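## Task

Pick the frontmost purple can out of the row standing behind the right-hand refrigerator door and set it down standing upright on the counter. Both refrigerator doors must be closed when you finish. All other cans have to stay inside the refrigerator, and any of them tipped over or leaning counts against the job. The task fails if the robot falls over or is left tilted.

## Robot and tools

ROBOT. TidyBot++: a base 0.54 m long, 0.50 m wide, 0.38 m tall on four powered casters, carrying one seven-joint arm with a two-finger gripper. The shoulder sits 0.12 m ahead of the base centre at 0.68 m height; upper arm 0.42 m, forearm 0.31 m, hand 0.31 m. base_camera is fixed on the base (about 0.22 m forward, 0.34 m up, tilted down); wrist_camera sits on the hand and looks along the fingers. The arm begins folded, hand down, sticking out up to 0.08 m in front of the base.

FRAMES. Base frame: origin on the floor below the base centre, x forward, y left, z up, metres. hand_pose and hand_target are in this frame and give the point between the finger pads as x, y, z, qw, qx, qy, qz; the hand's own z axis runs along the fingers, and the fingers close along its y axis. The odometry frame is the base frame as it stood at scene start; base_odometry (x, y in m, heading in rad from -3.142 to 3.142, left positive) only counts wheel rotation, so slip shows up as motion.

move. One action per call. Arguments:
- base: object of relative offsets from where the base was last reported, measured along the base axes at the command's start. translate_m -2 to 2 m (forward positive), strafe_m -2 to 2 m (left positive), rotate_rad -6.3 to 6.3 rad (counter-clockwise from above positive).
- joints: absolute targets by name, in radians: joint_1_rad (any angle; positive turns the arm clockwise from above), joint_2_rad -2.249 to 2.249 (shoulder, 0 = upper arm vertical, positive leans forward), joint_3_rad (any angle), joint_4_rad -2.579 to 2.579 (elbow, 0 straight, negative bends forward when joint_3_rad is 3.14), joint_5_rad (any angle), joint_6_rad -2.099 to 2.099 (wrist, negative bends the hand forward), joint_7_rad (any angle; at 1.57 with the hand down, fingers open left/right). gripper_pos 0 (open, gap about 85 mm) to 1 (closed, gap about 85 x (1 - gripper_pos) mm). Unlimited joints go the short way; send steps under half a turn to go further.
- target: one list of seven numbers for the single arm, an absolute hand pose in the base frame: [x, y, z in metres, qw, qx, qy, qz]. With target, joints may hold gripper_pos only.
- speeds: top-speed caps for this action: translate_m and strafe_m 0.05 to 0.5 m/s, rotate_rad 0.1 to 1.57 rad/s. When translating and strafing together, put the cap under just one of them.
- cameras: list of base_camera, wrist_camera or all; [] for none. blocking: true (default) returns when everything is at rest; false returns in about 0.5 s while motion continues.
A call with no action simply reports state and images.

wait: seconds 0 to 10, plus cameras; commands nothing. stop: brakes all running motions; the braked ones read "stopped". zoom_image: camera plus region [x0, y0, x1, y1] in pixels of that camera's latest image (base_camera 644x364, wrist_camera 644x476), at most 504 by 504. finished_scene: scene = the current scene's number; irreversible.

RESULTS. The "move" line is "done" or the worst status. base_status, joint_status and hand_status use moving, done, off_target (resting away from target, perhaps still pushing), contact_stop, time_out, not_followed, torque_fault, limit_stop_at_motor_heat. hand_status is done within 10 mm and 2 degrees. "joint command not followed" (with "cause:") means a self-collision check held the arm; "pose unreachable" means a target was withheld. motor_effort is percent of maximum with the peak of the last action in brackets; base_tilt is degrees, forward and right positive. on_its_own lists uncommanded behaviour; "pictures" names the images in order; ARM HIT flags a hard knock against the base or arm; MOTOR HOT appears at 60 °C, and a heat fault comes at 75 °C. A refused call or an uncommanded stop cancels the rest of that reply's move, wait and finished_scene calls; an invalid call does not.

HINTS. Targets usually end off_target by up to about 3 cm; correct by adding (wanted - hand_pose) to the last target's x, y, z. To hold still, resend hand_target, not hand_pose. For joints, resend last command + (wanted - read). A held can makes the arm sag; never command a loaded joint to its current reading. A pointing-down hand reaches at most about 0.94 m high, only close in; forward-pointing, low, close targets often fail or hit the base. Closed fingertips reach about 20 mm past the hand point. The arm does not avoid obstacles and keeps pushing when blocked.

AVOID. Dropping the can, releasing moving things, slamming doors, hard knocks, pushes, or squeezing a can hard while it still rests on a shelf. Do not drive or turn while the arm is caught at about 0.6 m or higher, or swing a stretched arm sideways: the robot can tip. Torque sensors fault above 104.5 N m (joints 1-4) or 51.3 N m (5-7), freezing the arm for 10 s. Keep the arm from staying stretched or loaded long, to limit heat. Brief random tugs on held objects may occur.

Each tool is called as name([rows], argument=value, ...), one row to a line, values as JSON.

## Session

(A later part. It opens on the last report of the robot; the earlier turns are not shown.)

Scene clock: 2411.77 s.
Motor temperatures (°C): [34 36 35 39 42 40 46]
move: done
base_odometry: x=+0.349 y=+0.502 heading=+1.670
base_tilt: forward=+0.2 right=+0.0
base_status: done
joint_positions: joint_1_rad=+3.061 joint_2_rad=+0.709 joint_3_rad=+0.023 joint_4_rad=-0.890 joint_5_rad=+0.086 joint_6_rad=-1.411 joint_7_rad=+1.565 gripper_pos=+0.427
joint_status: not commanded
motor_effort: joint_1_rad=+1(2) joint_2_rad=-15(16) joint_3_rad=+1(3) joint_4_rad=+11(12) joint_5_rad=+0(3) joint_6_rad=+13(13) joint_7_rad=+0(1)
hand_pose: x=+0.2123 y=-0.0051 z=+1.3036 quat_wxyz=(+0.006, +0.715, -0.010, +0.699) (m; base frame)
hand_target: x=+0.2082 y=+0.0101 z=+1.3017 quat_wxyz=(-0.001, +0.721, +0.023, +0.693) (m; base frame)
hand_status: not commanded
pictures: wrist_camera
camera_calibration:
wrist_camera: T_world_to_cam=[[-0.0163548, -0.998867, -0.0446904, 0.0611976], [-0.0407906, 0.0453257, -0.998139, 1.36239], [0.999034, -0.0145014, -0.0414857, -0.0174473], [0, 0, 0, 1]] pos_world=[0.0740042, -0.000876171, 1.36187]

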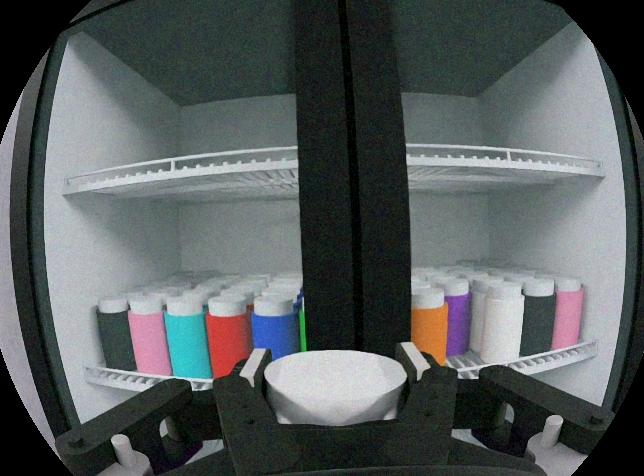

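zoom_image(camera="wrist_camera", region=[400, 40, 644, 400])

Scaled by 1.400.

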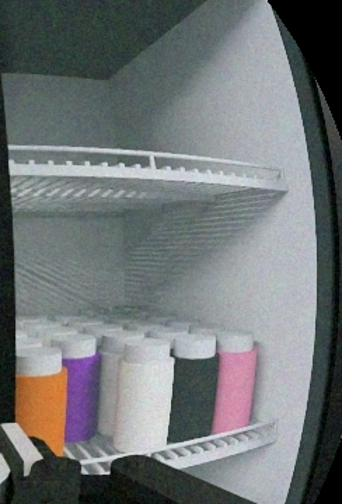

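zoom_image(camera="wrist_camera", region=[230, 0, 470, 360])

Scaled by 1.400.

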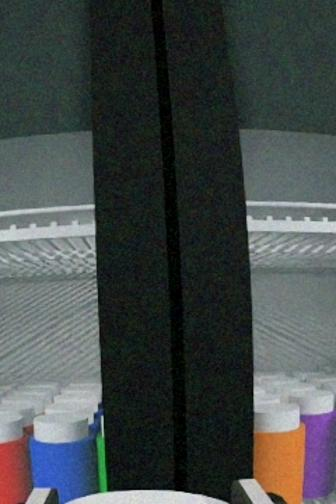

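move(base={"rotate_rad":-0.5}, speeds={"rotate_rad":0.4})

Scene clock: 2429.90 s.
Motor temperatures (°C): [34 36 35 39 42 40 46]
move: done
base_odometry: x=+0.349 y=+0.502 heading=+1.170
base_tilt: forward=+0.2 right=+0.0
base_status: done
joint_positions: joint_1_rad=+3.061 joint_2_rad=+0.709 joint_3_rad=+0.023 joint_4_rad=-0.890 joint_5_rad=+0.086 joint_6_rad=-1.411 joint_7_rad=+1.565 gripper_pos=+0.427
joint_status: not commanded
motor_effort: joint_1_rad=+1(2) joint_2_rad=-14(16) joint_3_rad=+0(1) joint_4_rad=+10(12) joint_5_rad=+1(1) joint_6_rad=+13(13) joint_7_rad=+0(1)
hand_pose: x=+0.2123 y=-0.0051 z=+1.3035 quat_wxyz=(+0.006, +0.715, -0.010, +0.699) (m; base frame)
hand_target: x=+0.2082 y=+0.0101 z=+1.3017 quat_wxyz=(-0.001, +0.721, +0.023, +0.693) (m; base frame)
hand_status: not commanded
pictures: base_camera, wrist_camera
camera_calibration:
wrist_camera: T_world_to_cam=[[-0.0163699, -0.998867, -0.0446893, 0.0611967], [-0.0411236, 0.0453301, -0.998125, 1.36235], [0.99902, -0.0145014, -0.0418191, -0.0170299], [0, 0, 0, 1]] pos_world=[0.0740397, -0.000874944, 1.36182]

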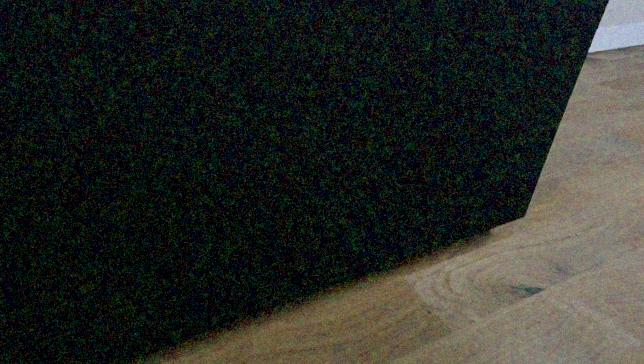

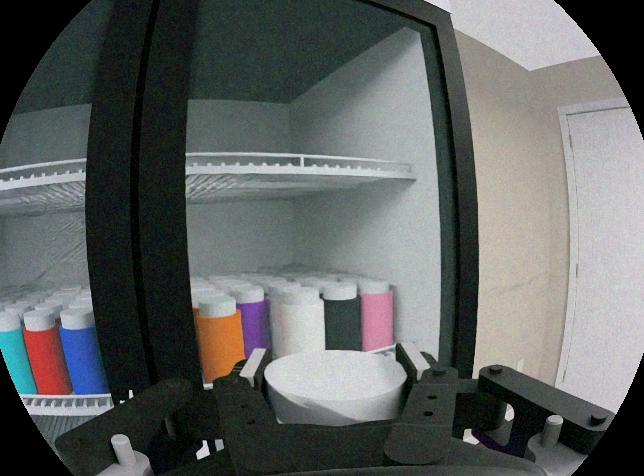

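move(base={"translate_m":-0.4}, speeds={"translate_m":0.3}, cameras=[])

move(base={"rotate_rad":2.1}, speeds={"rotate_rad":0.8})

Scene clock: 2440.63 s.
Motor temperatures (°C): [34 36 35 39 42 40 46]
move: done
base_odometry: x=+0.193 y=+0.133 heading=+1.170
base_tilt: forward=+0.2 right=+0.0
base_status: done
joint_positions: joint_1_rad=+3.061 joint_2_rad=+0.707 joint_3_rad=+0.023 joint_4_rad=-0.890 joint_5_rad=+0.086 joint_6_rad=-1.411 joint_7_rad=+1.565 gripper_pos=+0.427
joint_status: not commanded
motor_effort: joint_1_rad=+0(2) joint_2_rad=-14(18) joint_3_rad=+0(1) joint_4_rad=+11(13) joint_5_rad=+1(1) joint_6_rad=+13(13) joint_7_rad=+0(1)
hand_pose: x=+0.2135 y=-0.0050 z=+1.3033 quat_wxyz=(+0.006, +0.716, -0.010, +0.698) (m; base frame)
hand_target: x=+0.2082 y=+0.0101 z=+1.3017 quat_wxyz=(-0.001, +0.721, +0.023, +0.693) (m; base frame)
hand_status: not commanded
pictures: none
No camera images: "cameras" was empty.

Scene clock: 2444.10 s.
Motor temperatures (°C): [34 36 35 39 42 40 46]
move: done
base_odometry: x=+0.193 y=+0.133 heading=-3.014
base_tilt: forward=+0.2 right=+0.0
base_status: done
joint_positions: joint_1_rad=+3.061 joint_2_rad=+0.707 joint_3_rad=+0.023 joint_4_rad=-0.890 joint_5_rad=+0.086 joint_6_rad=-1.411 joint_7_rad=+1.565 gripper_pos=+0.427
joint_status: not commanded
motor_effort: joint_1_rad=+1(2) joint_2_rad=-15(15) joint_3_rad=+0(2) joint_4_rad=+12(12) joint_5_rad=+0(1) joint_6_rad=+12(13) joint_7_rad=+0(1)
hand_pose: x=+0.2136 y=-0.0050 z=+1.3033 quat_wxyz=(+0.006, +0.716, -0.010, +0.698) (m; base frame)
hand_target: x=+0.2082 y=+0.0101 z=+1.3017 quat_wxyz=(-0.001, +0.721, +0.023, +0.693) (m; base frame)
hand_status: not commanded
pictures: base_camera, wrist_camera
camera_calibration:
wrist_camera: T_world_to_cam=[[-0.0164795, -0.998873, -0.0445049, 0.0610868], [-0.0435098, 0.0451852, -0.998031, 1.3625], [0.998917, -0.0145106, -0.0442054, -0.0151433], [0, 0, 0, 1]] pos_world=[0.0754156, -0.000766536, 1.36187]

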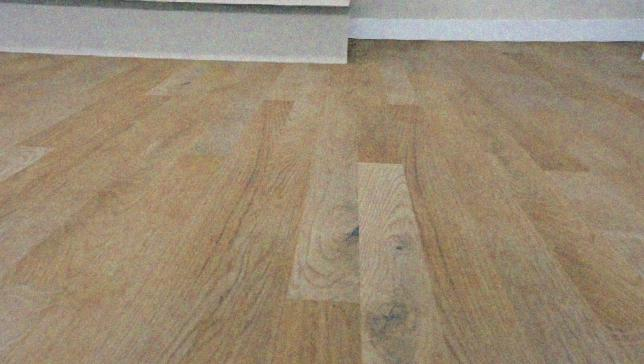

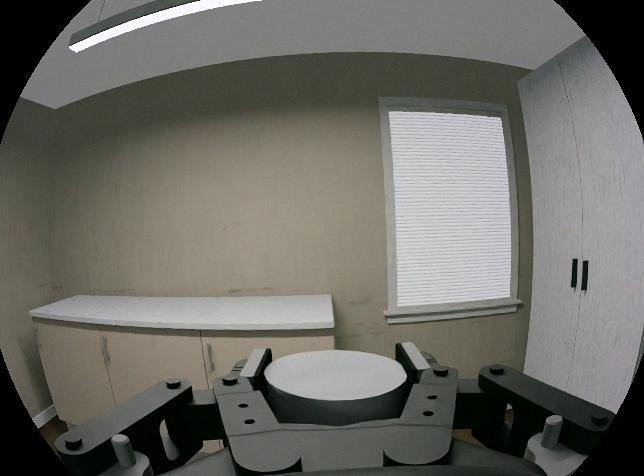

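move(base={"translate_m":0.9,"strafe_m":0.35,"rotate_rad":-0.07})

Scene clock: 2456.73 s.
Motor temperatures (°C): [34 36 35 39 42 40 46]
move: done
base_odometry: x=-0.656 y=-0.329 heading=-3.084
base_tilt: forward=+0.2 right=+0.0
base_status: done
joint_positions: joint_1_rad=+3.061 joint_2_rad=+0.699 joint_3_rad=+0.023 joint_4_rad=-0.890 joint_5_rad=+0.086 joint_6_rad=-1.412 joint_7_rad=+1.565 gripper_pos=+0.427
joint_status: not commanded
motor_effort: joint_1_rad=+1(2) joint_2_rad=-14(19) joint_3_rad=+0(2) joint_4_rad=+12(13) joint_5_rad=+1(2) joint_6_rad=+12(13) joint_7_rad=+0(1)
hand_pose: x=+0.2184 y=-0.0045 z=+1.3025 quat_wxyz=(+0.006, +0.719, -0.009, +0.695) (m; base frame)
hand_target: x=+0.2082 y=+0.0101 z=+1.3017 quat_wxyz=(-0.001, +0.721, +0.023, +0.693) (m; base frame)
hand_status: not commanded
pictures: base_camera, wrist_camera
camera_calibration:
wrist_camera: T_world_to_cam=[[-0.0166363, -0.998902, -0.0437842, 0.0606617], [-0.0516333, 0.0445901, -0.99767, 1.36319], [0.998528, -0.0143368, -0.0523184, -0.0093629], [0, 0, 0, 1]] pos_world=[0.0807444, -0.000324043, 1.36218]

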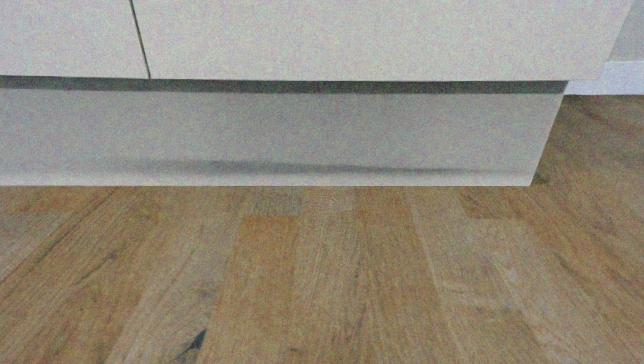

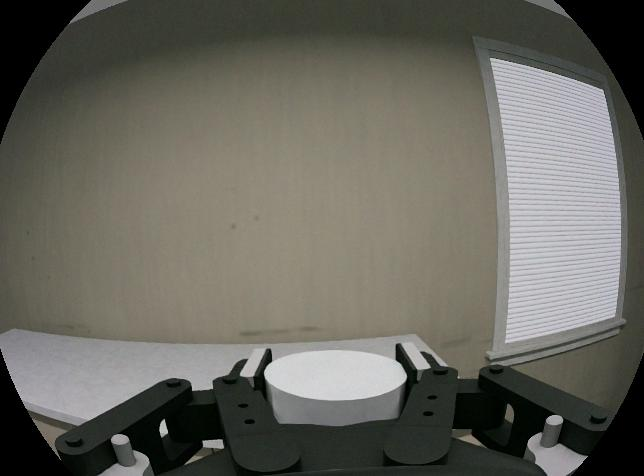

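move(base={"translate_m":0.3}, speeds={"translate_m":0.25}, joints={"joint_2_rad":0.45,"joint_4_rad":-1.2,"joint_6_rad":-0.87}, cameras=[])

move(joints={"joint_2_rad":0.238,"joint_4_rad":-1.44,"joint_6_rad":-0.37})

Scene clock: 2468.67 s.
Motor temperatures (°C): [34 36 35 39 42 40 46]
move: done
base_odometry: x=-0.955 y=-0.346 heading=-3.084
base_tilt: forward=+0.2 right=+0.0
base_status: done
joint_positions: joint_1_rad=+3.061 joint_2_rad=+0.423 joint_3_rad=+0.023 joint_4_rad=-1.216 joint_5_rad=+0.086 joint_6_rad=-0.961 joint_7_rad=+1.565 gripper_pos=+0.427
joint_status: all done
motor_effort: joint_1_rad=+0(2) joint_2_rad=+4(21) joint_3_rad=+0(2) joint_4_rad=+20(24) joint_5_rad=+1(1) joint_6_rad=+12(14) joint_7_rad=+0(1)
hand_pose: x=+0.4751 y=+0.0189 z=+1.2296 quat_wxyz=(+0.018, +0.768, +0.014, +0.640) (m; base frame)
hand_target: x=+0.4593 y=+0.0343 z=+1.2755 quat_wxyz=(+0.006, +0.723, +0.035, +0.690) (m; base frame)
hand_status: not commanded
pictures: none
No camera images: "cameras" was empty.

Scene clock: 2470.47 s.
Motor temperatures (°C): [34 36 35 39 42 40 46]
move: done
base_odometry: x=-0.955 y=-0.346 heading=-3.084
base_tilt: forward=+0.2 right=+0.0
base_status: not commanded
joint_positions: joint_1_rad=+3.061 joint_2_rad=+0.213 joint_3_rad=+0.023 joint_4_rad=-1.452 joint_5_rad=+0.086 joint_6_rad=-0.437 joint_7_rad=+1.565 gripper_pos=+0.427
joint_status: all done
motor_effort: joint_1_rad=+1(2) joint_2_rad=+17(30) joint_3_rad=+0(2) joint_4_rad=+25(28) joint_5_rad=+1(1) joint_6_rad=+12(13) joint_7_rad=+0(1)
hand_pose: x=+0.6350 y=+0.0410 z=+1.1631 quat_wxyz=(+0.017, +0.742, +0.034, +0.669) (m; base frame)
hand_target: x=+0.6215 y=+0.0538 z=+1.2037 quat_wxyz=(+0.005, +0.706, +0.045, +0.707) (m; base frame)
hand_status: not commanded
pictures: base_camera, wrist_camera
camera_calibration:
wrist_camera: T_world_to_cam=[[0.0314942, -0.99903, 0.0307706, -0.0102937], [-0.122946, -0.0344243, -0.991816, 1.28532], [0.991913, 0.0274533, -0.123911, -0.346205], [0, 0, 0, 1]] pos_world=[0.501755, 0.043467, 1.23222]

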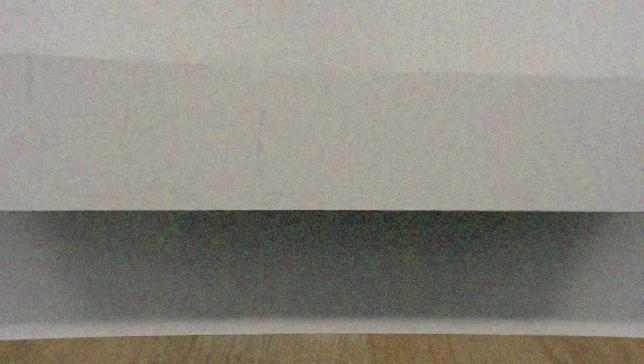

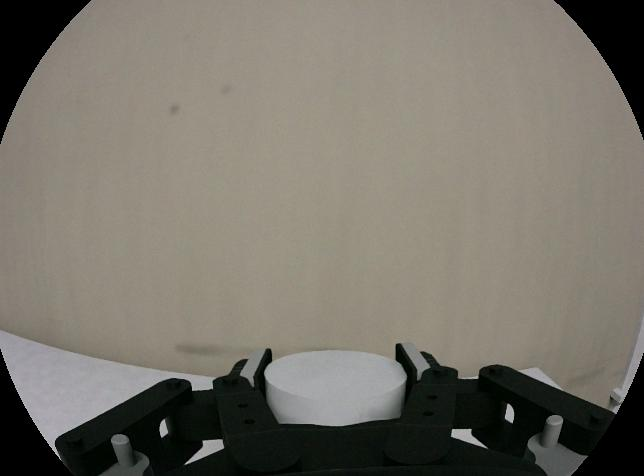

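move(joints={"joint_2_rad":0.29,"joint_4_rad":-1.60,"joint_6_rad":-0.16}, cameras=[])

move(joints={"joint_2_rad":0.315,"joint_4_rad":-1.73,"joint_6_rad":-0.01}, cameras=["wrist_camera"])

Scene clock: 2479.13 s.
Motor temperatures (°C): [34 36 35 39 42 40 46]
move: off_target
base_odometry: x=-0.955 y=-0.346 heading=-3.084
base_tilt: forward=+0.2 right=+0.0
base_status: not commanded
joint_positions: joint_1_rad=+3.061 joint_2_rad=+0.246 joint_3_rad=+0.023 joint_4_rad=-1.605 joint_5_rad=+0.086 joint_6_rad=-0.253 joint_7_rad=+1.565 gripper_pos=+0.427
joint_status: joint_2_rad off_target (ended at +0.246, target +0.290); the others done
motor_effort: joint_1_rad=+0(2) joint_2_rad=+16(18) joint_3_rad=+1(2) joint_4_rad=+25(26) joint_5_rad=+1(1) joint_6_rad=+12(14) joint_7_rad=+0(1)
hand_pose: x=+0.6328 y=+0.0453 z=+1.1431 quat_wxyz=(+0.012, +0.720, +0.039, +0.692) (m; base frame)
hand_target: x=+0.6092 y=+0.0553 z=+1.1974 quat_wxyz=(+0.003, +0.669, +0.046, +0.742) (m; base frame)
hand_status: not commanded
pictures: none
No camera images: "cameras" was empty.

Scene clock: 2480.47 s.
Motor temperatures (°C): [34 36 35 39 42 40 46]
move: off_target
base_odometry: x=-0.955 y=-0.346 heading=-3.084
base_tilt: forward=+0.2 right=+0.0
base_status: not commanded
joint_positions: joint_1_rad=+3.061 joint_2_rad=+0.272 joint_3_rad=+0.023 joint_4_rad=-1.736 joint_5_rad=+0.086 joint_6_rad=-0.104 joint_7_rad=+1.565 gripper_pos=+0.427
joint_status: joint_2_rad off_target (ended at +0.272, target +0.315); the others done
motor_effort: joint_1_rad=+1(2) joint_2_rad=+15(18) joint_3_rad=+1(1) joint_4_rad=+26(28) joint_5_rad=+0(1) joint_6_rad=+13(13) joint_7_rad=+0(1)
hand_pose: x=+0.6275 y=+0.0489 z=+1.1217 quat_wxyz=(+0.009, +0.705, +0.043, +0.708) (m; base frame)
hand_target: x=+0.6041 y=+0.0570 z=+1.1759 quat_wxyz=(+0.001, +0.652, +0.047, +0.757) (m; base frame)
hand_status: not commanded
pictures: wrist_camera
camera_calibration:
wrist_camera: T_world_to_cam=[[0.0555571, -0.997873, 0.0341065, -0.01977], [-0.0145338, -0.0349638, -0.999283, 1.18398], [0.99835, 0.0550216, -0.0164453, -0.470009], [0, 0, 0, 1]] pos_world=[0.48754, 0.0475293, 1.17608]

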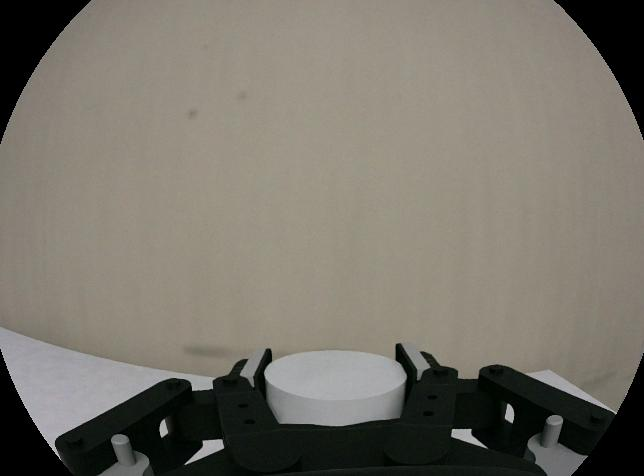

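move(joints={"joint_2_rad":0.325,"joint_4_rad":-1.80,"joint_6_rad":0.05}, cameras=[])

move(joints={"joint_2_rad":0.33,"joint_4_rad":-1.85,"joint_6_rad":0.1}, cameras=["wrist_camera"])

Scene clock: 2491.10 s.
Motor temperatures (°C): [34 36 35 39 42 41 46]
move: off_target
base_odometry: x=-0.955 y=-0.346 heading=-3.084
base_tilt: forward=+0.2 right=+0.0
base_status: not commanded
joint_positions: joint_1_rad=+3.061 joint_2_rad=+0.284 joint_3_rad=+0.023 joint_4_rad=-1.808 joint_5_rad=+0.086 joint_6_rad=-0.040 joint_7_rad=+1.565 gripper_pos=+0.427
joint_status: joint_2_rad off_target (ended at +0.284, target +0.325); the others done
motor_effort: joint_1_rad=+2(2) joint_2_rad=+15(17) joint_3_rad=+0(1) joint_4_rad=+26(28) joint_5_rad=+1(1) joint_6_rad=+12(13) joint_7_rad=+0(1)
hand_pose: x=+0.6240 y=+0.0505 z=+1.1027 quat_wxyz=(+0.007, +0.703, +0.045, +0.709) (m; base frame)
hand_target: x=+0.6025 y=+0.0577 z=+1.1559 quat_wxyz=(+0.000, +0.652, +0.048, +0.757) (m; base frame)
hand_status: not commanded
pictures: none
No camera images: "cameras" was empty.

Scene clock: 2492.10 s.
Motor temperatures (°C): [34 36 35 39 42 41 46]
move: off_target
base_odometry: x=-0.955 y=-0.346 heading=-3.084
base_tilt: forward=+0.2 right=+0.0
base_status: not commanded
joint_positions: joint_1_rad=+3.061 joint_2_rad=+0.290 joint_3_rad=+0.023 joint_4_rad=-1.857 joint_5_rad=+0.086 joint_6_rad=+0.011 joint_7_rad=+1.565 gripper_pos=+0.427
joint_status: joint_2_rad off_target (ended at +0.290, target +0.330); the others done
motor_effort: joint_1_rad=+0(2) joint_2_rad=+15(17) joint_3_rad=+1(1) joint_4_rad=+26(27) joint_5_rad=+0(1) joint_6_rad=+12(13) joint_7_rad=+0(1)
hand_pose: x=+0.6220 y=+0.0518 z=+1.0905 quat_wxyz=(+0.005, +0.701, +0.046, +0.712) (m; base frame)
hand_target: x=+0.6012 y=+0.0584 z=+1.1426 quat_wxyz=(-0.001, +0.650, +0.049, +0.758) (m; base frame)
hand_status: not commanded
pictures: wrist_camera
camera_calibration:
wrist_camera: T_world_to_cam=[[0.0650376, -0.997294, 0.0342871, -0.0216906], [-0.00348599, -0.0345867, -0.999396, 1.14605], [0.997877, 0.0648788, -0.005726, -0.477187], [0, 0, 0, 1]] pos_world=[0.48158, 0.0489656, 1.14337]

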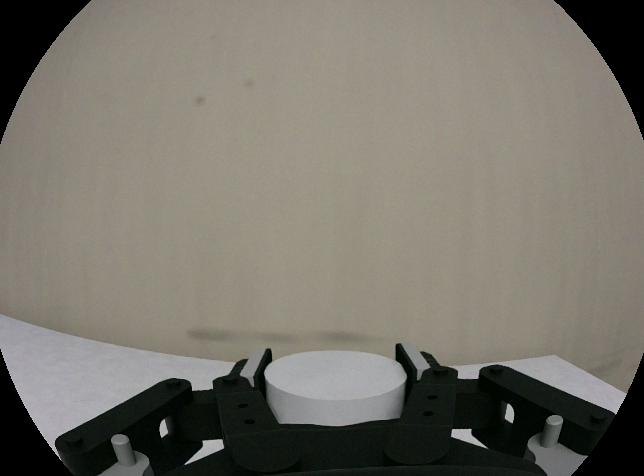

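move(joints={"joint_2_rad":0.33,"joint_4_rad":-1.88,"joint_6_rad":0.125}, cameras=[])

move(joints={"joint_2_rad":0.335,"joint_4_rad":-1.91,"joint_6_rad":0.155}, cameras=[])

move(joints={"joint_2_rad":0.335,"joint_4_rad":-1.94,"joint_6_rad":0.18}, cameras=["wrist_camera"])

Scene clock: 2497.97 s.
Motor temperatures (°C): [34 36 35 39 42 41 46]
move: off_target
base_odometry: x=-0.955 y=-0.346 heading=-3.084
base_tilt: forward=+0.2 right=+0.0
base_status: not commanded
joint_positions: joint_1_rad=+3.061 joint_2_rad=+0.291 joint_3_rad=+0.023 joint_4_rad=-1.887 joint_5_rad=+0.086 joint_6_rad=+0.038 joint_7_rad=+1.565 gripper_pos=+0.427
joint_status: joint_2_rad off_target (ended at +0.291, target +0.330); the others done
motor_effort: joint_1_rad=+1(2) joint_2_rad=+14(16) joint_3_rad=+0(1) joint_4_rad=+26(28) joint_5_rad=+1(1) joint_6_rad=+13(13) joint_7_rad=-1(1)
hand_pose: x=+0.6214 y=+0.0525 z=+1.0808 quat_wxyz=(+0.004, +0.701, +0.047, +0.711) (m; base frame)
hand_target: x=+0.6017 y=+0.0588 z=+1.1316 quat_wxyz=(-0.002, +0.652, +0.049, +0.757) (m; base frame)
hand_status: not commanded
pictures: none
No camera images: "cameras" was empty.

Scene clock: 2498.60 s.
Motor temperatures (°C): [34 36 35 39 42 41 46]
move: off_target
base_odometry: x=-0.955 y=-0.346 heading=-3.084
base_tilt: forward=+0.2 right=+0.0
base_status: not commanded
joint_positions: joint_1_rad=+3.061 joint_2_rad=+0.295 joint_3_rad=+0.023 joint_4_rad=-1.914 joint_5_rad=+0.086 joint_6_rad=+0.069 joint_7_rad=+1.565 gripper_pos=+0.427
joint_status: joint_2_rad off_target (ended at +0.295, target +0.335); the others done
motor_effort: joint_1_rad=+1(2) joint_2_rad=+15(16) joint_3_rad=+1(2) joint_4_rad=+26(27) joint_5_rad=+0(1) joint_6_rad=+12(13) joint_7_rad=+1(1)
hand_pose: x=+0.6194 y=+0.0532 z=+1.0753 quat_wxyz=(+0.003, +0.698, +0.048, +0.714) (m; base frame)
hand_target: x=+0.5996 y=+0.0591 z=+1.1246 quat_wxyz=(-0.002, +0.650, +0.049, +0.758) (m; base frame)
hand_status: not commanded
pictures: none
No camera images: "cameras" was empty.

Scene clock: 2499.23 s.
Motor temperatures (°C): [34 36 35 39 42 41 46]
move: done
base_odometry: x=-0.955 y=-0.346 heading=-3.084
base_tilt: forward=+0.2 right=+0.0
base_status: not commanded
joint_positions: joint_1_rad=+3.061 joint_2_rad=+0.300 joint_3_rad=+0.023 joint_4_rad=-1.935 joint_5_rad=+0.086 joint_6_rad=+0.102 joint_7_rad=+1.565 gripper_pos=+0.427
joint_status: all done
motor_effort: joint_1_rad=+2(2) joint_2_rad=+14(15) joint_3_rad=+1(1) joint_4_rad=+25(26) joint_5_rad=+0(1) joint_6_rad=+12(13) joint_7_rad=+1(1)
hand_pose: x=+0.6168 y=+0.0539 z=+1.0754 quat_wxyz=(+0.002, +0.692, +0.048, +0.720) (m; base frame)
hand_target: x=+0.5996 y=+0.0595 z=+1.1136 quat_wxyz=(-0.003, +0.652, +0.050, +0.757) (m; base frame)
hand_status: not commanded
pictures: wrist_camera
camera_calibration:
wrist_camera: T_world_to_cam=[[0.0719086, -0.99683, 0.0340601, -0.0226985], [0.0201472, -0.0326898, -0.999262, 1.11626], [0.997208, 0.0725418, 0.0177326, -0.497404], [0, 0, 0, 1]] pos_world=[0.475158, 0.0499463, 1.12503]

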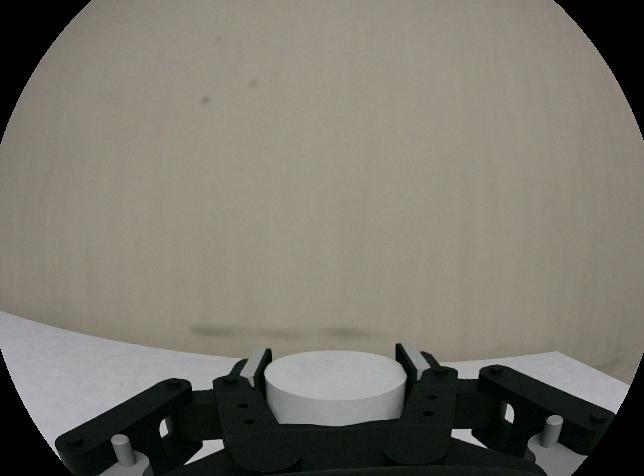

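move(joints={"joint_6_rad":0.14}, cameras=["wrist_camera"])

Scene clock: 2502.23 s.
Motor temperatures (°C): [34 36 35 39 42 41 46]
move: done
base_odometry: x=-0.955 y=-0.346 heading=-3.084
base_tilt: forward=+0.2 right=+0.0
base_status: not commanded
joint_positions: joint_1_rad=+3.061 joint_2_rad=+0.301 joint_3_rad=+0.023 joint_4_rad=-1.935 joint_5_rad=+0.086 joint_6_rad=+0.101 joint_7_rad=+1.565 gripper_pos=+0.427
joint_status: all done
motor_effort: joint_1_rad=+1(3) joint_2_rad=+13(14) joint_3_rad=+0(2) joint_4_rad=+25(25) joint_5_rad=+1(1) joint_6_rad=+11(12) joint_7_rad=+0(1)
hand_pose: x=+0.6166 y=+0.0539 z=+1.0754 quat_wxyz=(+0.002, +0.692, +0.048, +0.720) (m; base frame)
hand_target: x=+0.6012 y=+0.0592 z=+1.1013 quat_wxyz=(-0.002, +0.667, +0.050, +0.743) (m; base frame)
hand_status: not commanded
pictures: wrist_camera
camera_calibration:
wrist_camera: T_world_to_cam=[[0.0718803, -0.996832, 0.0340496, -0.0226801], [0.0198956, -0.0326981, -0.999267, 1.11636], [0.997215, 0.0725051, 0.0174822, -0.496966], [0, 0, 0, 1]] pos_world=[0.475002, 0.0499272, 1.125]

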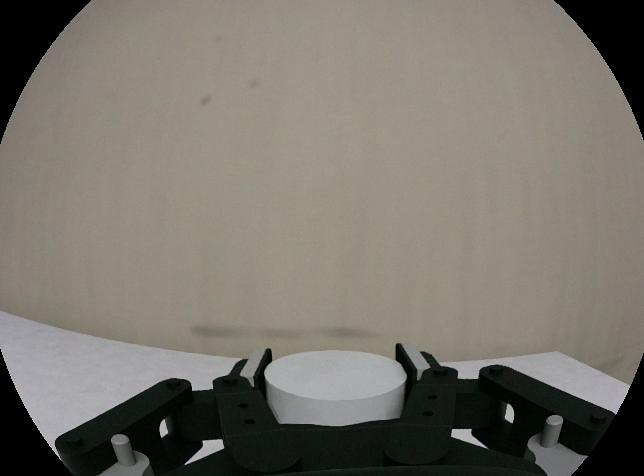

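move(joints={"joint_6_rad":0.09}, cameras=["wrist_camera"])

Scene clock: 2509.67 s.
Motor temperatures (°C): [34 36 35 39 42 41 46]
move: done
base_odometry: x=-0.955 y=-0.346 heading=-3.084
base_tilt: forward=+0.2 right=+0.0
base_status: not commanded
joint_positions: joint_1_rad=+3.061 joint_2_rad=+0.306 joint_3_rad=+0.023 joint_4_rad=-1.936 joint_5_rad=+0.086 joint_6_rad=+0.094 joint_7_rad=+1.565 gripper_pos=+0.427
joint_status: all done
motor_effort: joint_1_rad=+1(2) joint_2_rad=+13(14) joint_3_rad=+0(1) joint_4_rad=+24(26) joint_5_rad=+1(1) joint_6_rad=+10(12) joint_7_rad=+0(1)
hand_pose: x=+0.6145 y=+0.0535 z=+1.0752 quat_wxyz=(+0.003, +0.693, +0.048, +0.719) (m; base frame)
hand_target: x=+0.6025 y=+0.0587 z=+1.0858 quat_wxyz=(-0.001, +0.685, +0.051, +0.727) (m; base frame)
hand_status: not commanded
pictures: wrist_camera
camera_calibration:
wrist_camera: T_world_to_cam=[[0.071383, -0.99687, 0.0339878, -0.0225033], [0.0169063, -0.0328606, -0.999317, 1.11813], [0.997306, 0.0719089, 0.0145077, -0.49167], [0, 0, 0, 1]] pos_world=[0.473048, 0.049665, 1.12526]

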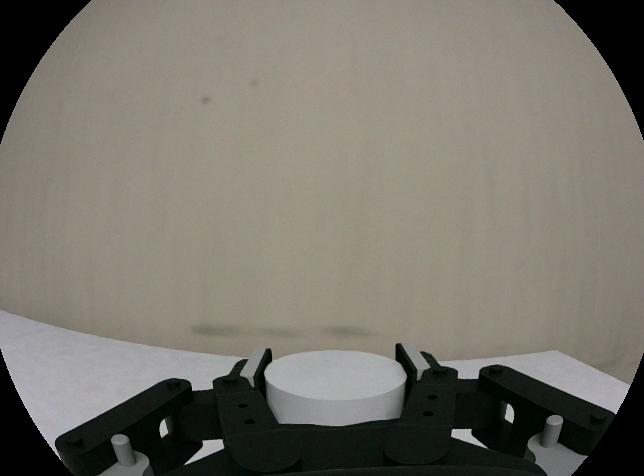

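move(joints={"gripper_pos":0.41}, cameras=[])

move(joints={"gripper_pos":0.3}, cameras=["wrist_camera"])

Scene clock: 2512.77 s.
Motor temperatures (°C): [34 36 35 39 42 41 46]
move: done
base_odometry: x=-0.955 y=-0.346 heading=-3.084
base_tilt: forward=+0.2 right=+0.0
base_status: not commanded
joint_positions: joint_1_rad=+3.061 joint_2_rad=+0.307 joint_3_rad=+0.023 joint_4_rad=-1.936 joint_5_rad=+0.086 joint_6_rad=+0.094 joint_7_rad=+1.565 gripper_pos=+0.409
joint_status: all done
motor_effort: joint_1_rad=+1(2) joint_2_rad=+13(14) joint_3_rad=+1(2) joint_4_rad=+24(24) joint_5_rad=+1(1) joint_6_rad=+11(11) joint_7_rad=+0(1)
hand_pose: x=+0.6144 y=+0.0535 z=+1.0753 quat_wxyz=(+0.003, +0.693, +0.048, +0.719) (m; base frame)
hand_target: x=+0.6025 y=+0.0587 z=+1.0858 quat_wxyz=(-0.001, +0.685, +0.051, +0.727) (m; base frame)
hand_status: not commanded
pictures: none
No camera images: "cameras" was empty.

Scene clock: 2513.37 s.
Motor temperatures (°C): [34 36 35 39 42 41 46]
move: done
base_odometry: x=-0.955 y=-0.346 heading=-3.084
base_tilt: forward=+0.2 right=+0.0
base_status: not commanded
joint_positions: joint_1_rad=+3.061 joint_2_rad=+0.315 joint_3_rad=+0.023 joint_4_rad=-1.936 joint_5_rad=+0.086 joint_6_rad=+0.094 joint_7_rad=+1.565 gripper_pos=+0.300
joint_status: all done
motor_effort: joint_1_rad=+1(2) joint_2_rad=+10(12) joint_3_rad=+1(1) joint_4_rad=+21(23) joint_5_rad=+0(0) joint_6_rad=+9(10) joint_7_rad=+0(1)
hand_pose: x=+0.6112 y=+0.0533 z=+1.0793 quat_wxyz=(+0.003, +0.690, +0.048, +0.722) (m; base frame)
hand_target: x=+0.6025 y=+0.0587 z=+1.0858 quat_wxyz=(-0.001, +0.685, +0.051, +0.727) (m; base frame)
hand_status: not commanded
pictures: wrist_camera
camera_calibration:
wrist_camera: T_world_to_cam=[[0.0711012, -0.996892, 0.0339117, -0.022417], [0.0252193, -0.0321903, -0.999164, 1.11703], [0.99715, 0.0718969, 0.0228522, -0.497305], [0, 0, 0, 1]] pos_world=[0.469311, 0.0493648, 1.12822]

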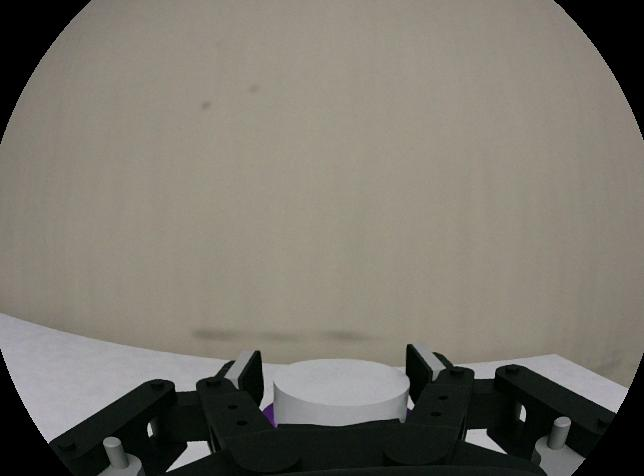

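move(joints={"gripper_pos":0.0}, cameras=[])

move(base={"translate_m":-0.25,"strafe_m":-0.018}, speeds={"translate_m":0.1}, cameras=["wrist_camera"])

Scene clock: 2517.53 s.
Motor temperatures (°C): [34 36 35 40 42 41 46]
move: done
base_odometry: x=-0.955 y=-0.346 heading=-3.084
base_tilt: forward=+0.2 right=+0.0
base_status: not commanded
joint_positions: joint_1_rad=+3.061 joint_2_rad=+0.315 joint_3_rad=+0.023 joint_4_rad=-1.936 joint_5_rad=+0.086 joint_6_rad=+0.094 joint_7_rad=+1.565 gripper_pos=+0.000
joint_status: all done
motor_effort: joint_1_rad=+2(2) joint_2_rad=+11(11) joint_3_rad=+1(1) joint_4_rad=+22(23) joint_5_rad=+0(1) joint_6_rad=+9(9) joint_7_rad=+0(1)
hand_pose: x=+0.6112 y=+0.0533 z=+1.0794 quat_wxyz=(+0.003, +0.690, +0.048, +0.722) (m; base frame)
hand_target: x=+0.6025 y=+0.0587 z=+1.0858 quat_wxyz=(-0.001, +0.685, +0.051, +0.727) (m; base frame)
hand_status: not commanded
pictures: none
No camera images: "cameras" was empty.

Scene clock: 2520.63 s.
Motor temperatures (°C): [34 36 35 40 42 41 46]
move: done
base_odometry: x=-0.706 y=-0.313 heading=-3.084
base_tilt: forward=+0.2 right=+0.0
base_status: done
joint_positions: joint_1_rad=+3.061 joint_2_rad=+0.326 joint_3_rad=+0.023 joint_4_rad=-1.936 joint_5_rad=+0.086 joint_6_rad=+0.094 joint_7_rad=+1.565 gripper_pos=+0.000
joint_status: not commanded
motor_effort: joint_1_rad=+1(2) joint_2_rad=+11(14) joint_3_rad=+1(2) joint_4_rad=+22(23) joint_5_rad=+0(1) joint_6_rad=+9(9) joint_7_rad=+0(1)
hand_pose: x=+0.6067 y=+0.0529 z=+1.0849 quat_wxyz=(+0.002, +0.686, +0.048, +0.726) (m; base frame)
hand_target: x=+0.6025 y=+0.0587 z=+1.0858 quat_wxyz=(-0.001, +0.685, +0.051, +0.727) (m; base frame)
hand_status: not commanded
pictures: wrist_camera
camera_calibration:
wrist_camera: T_world_to_cam=[[0.0707203, -0.996923, 0.0338077, -0.0223007], [0.036457, -0.0312867, -0.998845, 1.11547], [0.99683, 0.0718712, 0.0341322, -0.504958], [0, 0, 0, 1]] pos_world=[0.464267, 0.0489592, 1.13217]

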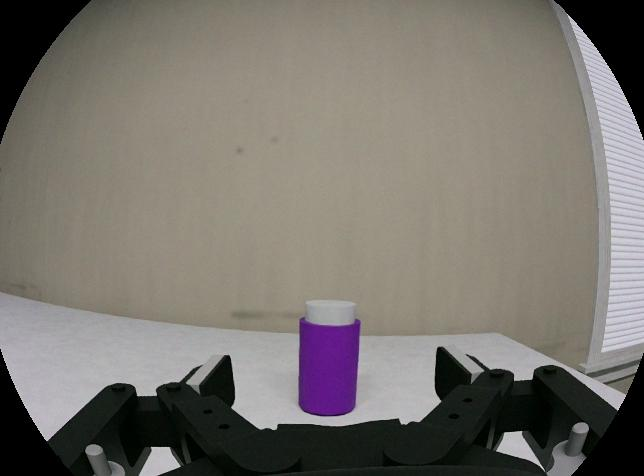

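move(base={"rotate_rad":-1.35}, cameras=["wrist_camera"])

Scene clock: 2524.73 s.
Motor temperatures (°C): [34 36 35 40 42 41 46]
move: done
base_odometry: x=-0.706 y=-0.313 heading=+1.850
base_tilt: forward=+0.2 right=+0.0
base_status: done
joint_positions: joint_1_rad=+3.061 joint_2_rad=+0.326 joint_3_rad=+0.025 joint_4_rad=-1.936 joint_5_rad=+0.086 joint_6_rad=+0.094 joint_7_rad=+1.565 gripper_pos=+0.000
joint_status: not commanded
motor_effort: joint_1_rad=+1(3) joint_2_rad=+10(13) joint_3_rad=+0(3) joint_4_rad=+22(23) joint_5_rad=+0(1) joint_6_rad=+9(9) joint_7_rad=+0(1)
hand_pose: x=+0.6068 y=+0.0522 z=+1.0849 quat_wxyz=(+0.003, +0.686, +0.047, +0.726) (m; base frame)
hand_target: x=+0.6025 y=+0.0587 z=+1.0858 quat_wxyz=(-0.001, +0.685, +0.051, +0.727) (m; base frame)
hand_status: not commanded
pictures: wrist_camera
camera_calibration:
wrist_camera: T_world_to_cam=[[0.0696085, -0.997019, 0.0332716, -0.0218028], [0.0363792, -0.0307932, -0.998864, 1.11549], [0.996911, 0.0707398, 0.0341273, -0.504945], [0, 0, 0, 1]] pos_world=[0.464322, 0.0483313, 1.13218]

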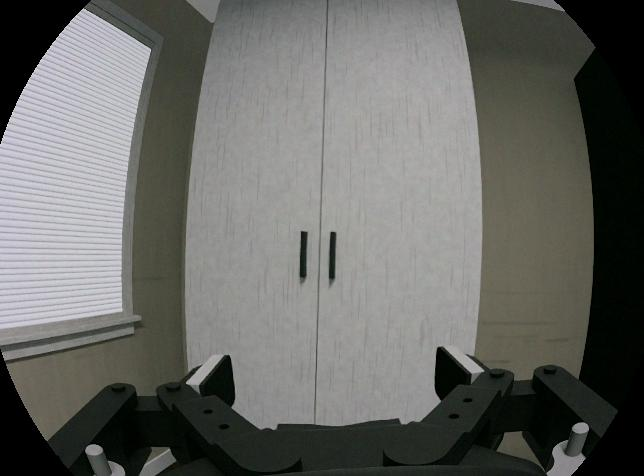

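move(base={"rotate_rad":-0.85}, cameras=["wrist_camera"])

Scene clock: 2528.33 s.
Motor temperatures (°C): [34 36 35 40 42 41 46]
move: done
base_odometry: x=-0.706 y=-0.313 heading=+1.000
base_tilt: forward=+0.2 right=+0.0
base_status: done
joint_positions: joint_1_rad=+3.060 joint_2_rad=+0.326 joint_3_rad=+0.025 joint_4_rad=-1.936 joint_5_rad=+0.086 joint_6_rad=+0.094 joint_7_rad=+1.565 gripper_pos=+0.000
joint_status: not commanded
motor_effort: joint_1_rad=+1(2) joint_2_rad=+10(12) joint_3_rad=+1(3) joint_4_rad=+22(23) joint_5_rad=+1(1) joint_6_rad=+9(9) joint_7_rad=+0(1)
hand_pose: x=+0.6067 y=+0.0524 z=+1.0849 quat_wxyz=(+0.002, +0.686, +0.047, +0.726) (m; base frame)
hand_target: x=+0.6025 y=+0.0587 z=+1.0858 quat_wxyz=(-0.001, +0.685, +0.051, +0.727) (m; base frame)
hand_status: not commanded
pictures: wrist_camera
camera_calibration:
wrist_camera: T_world_to_cam=[[0.0701484, -0.996984, 0.0331963, -0.0218158], [0.0363898, -0.0306986, -0.998866, 1.11549], [0.996873, 0.0712769, 0.0341266, -0.504937], [0, 0, 0, 1]] pos_world=[0.464296, 0.0484842, 1.13218]

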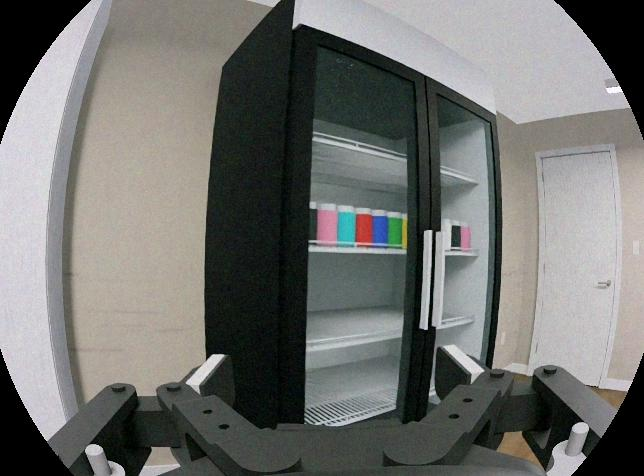

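Both doors shut.

finished_scene(scene=2)

The scene is finished: the task was done.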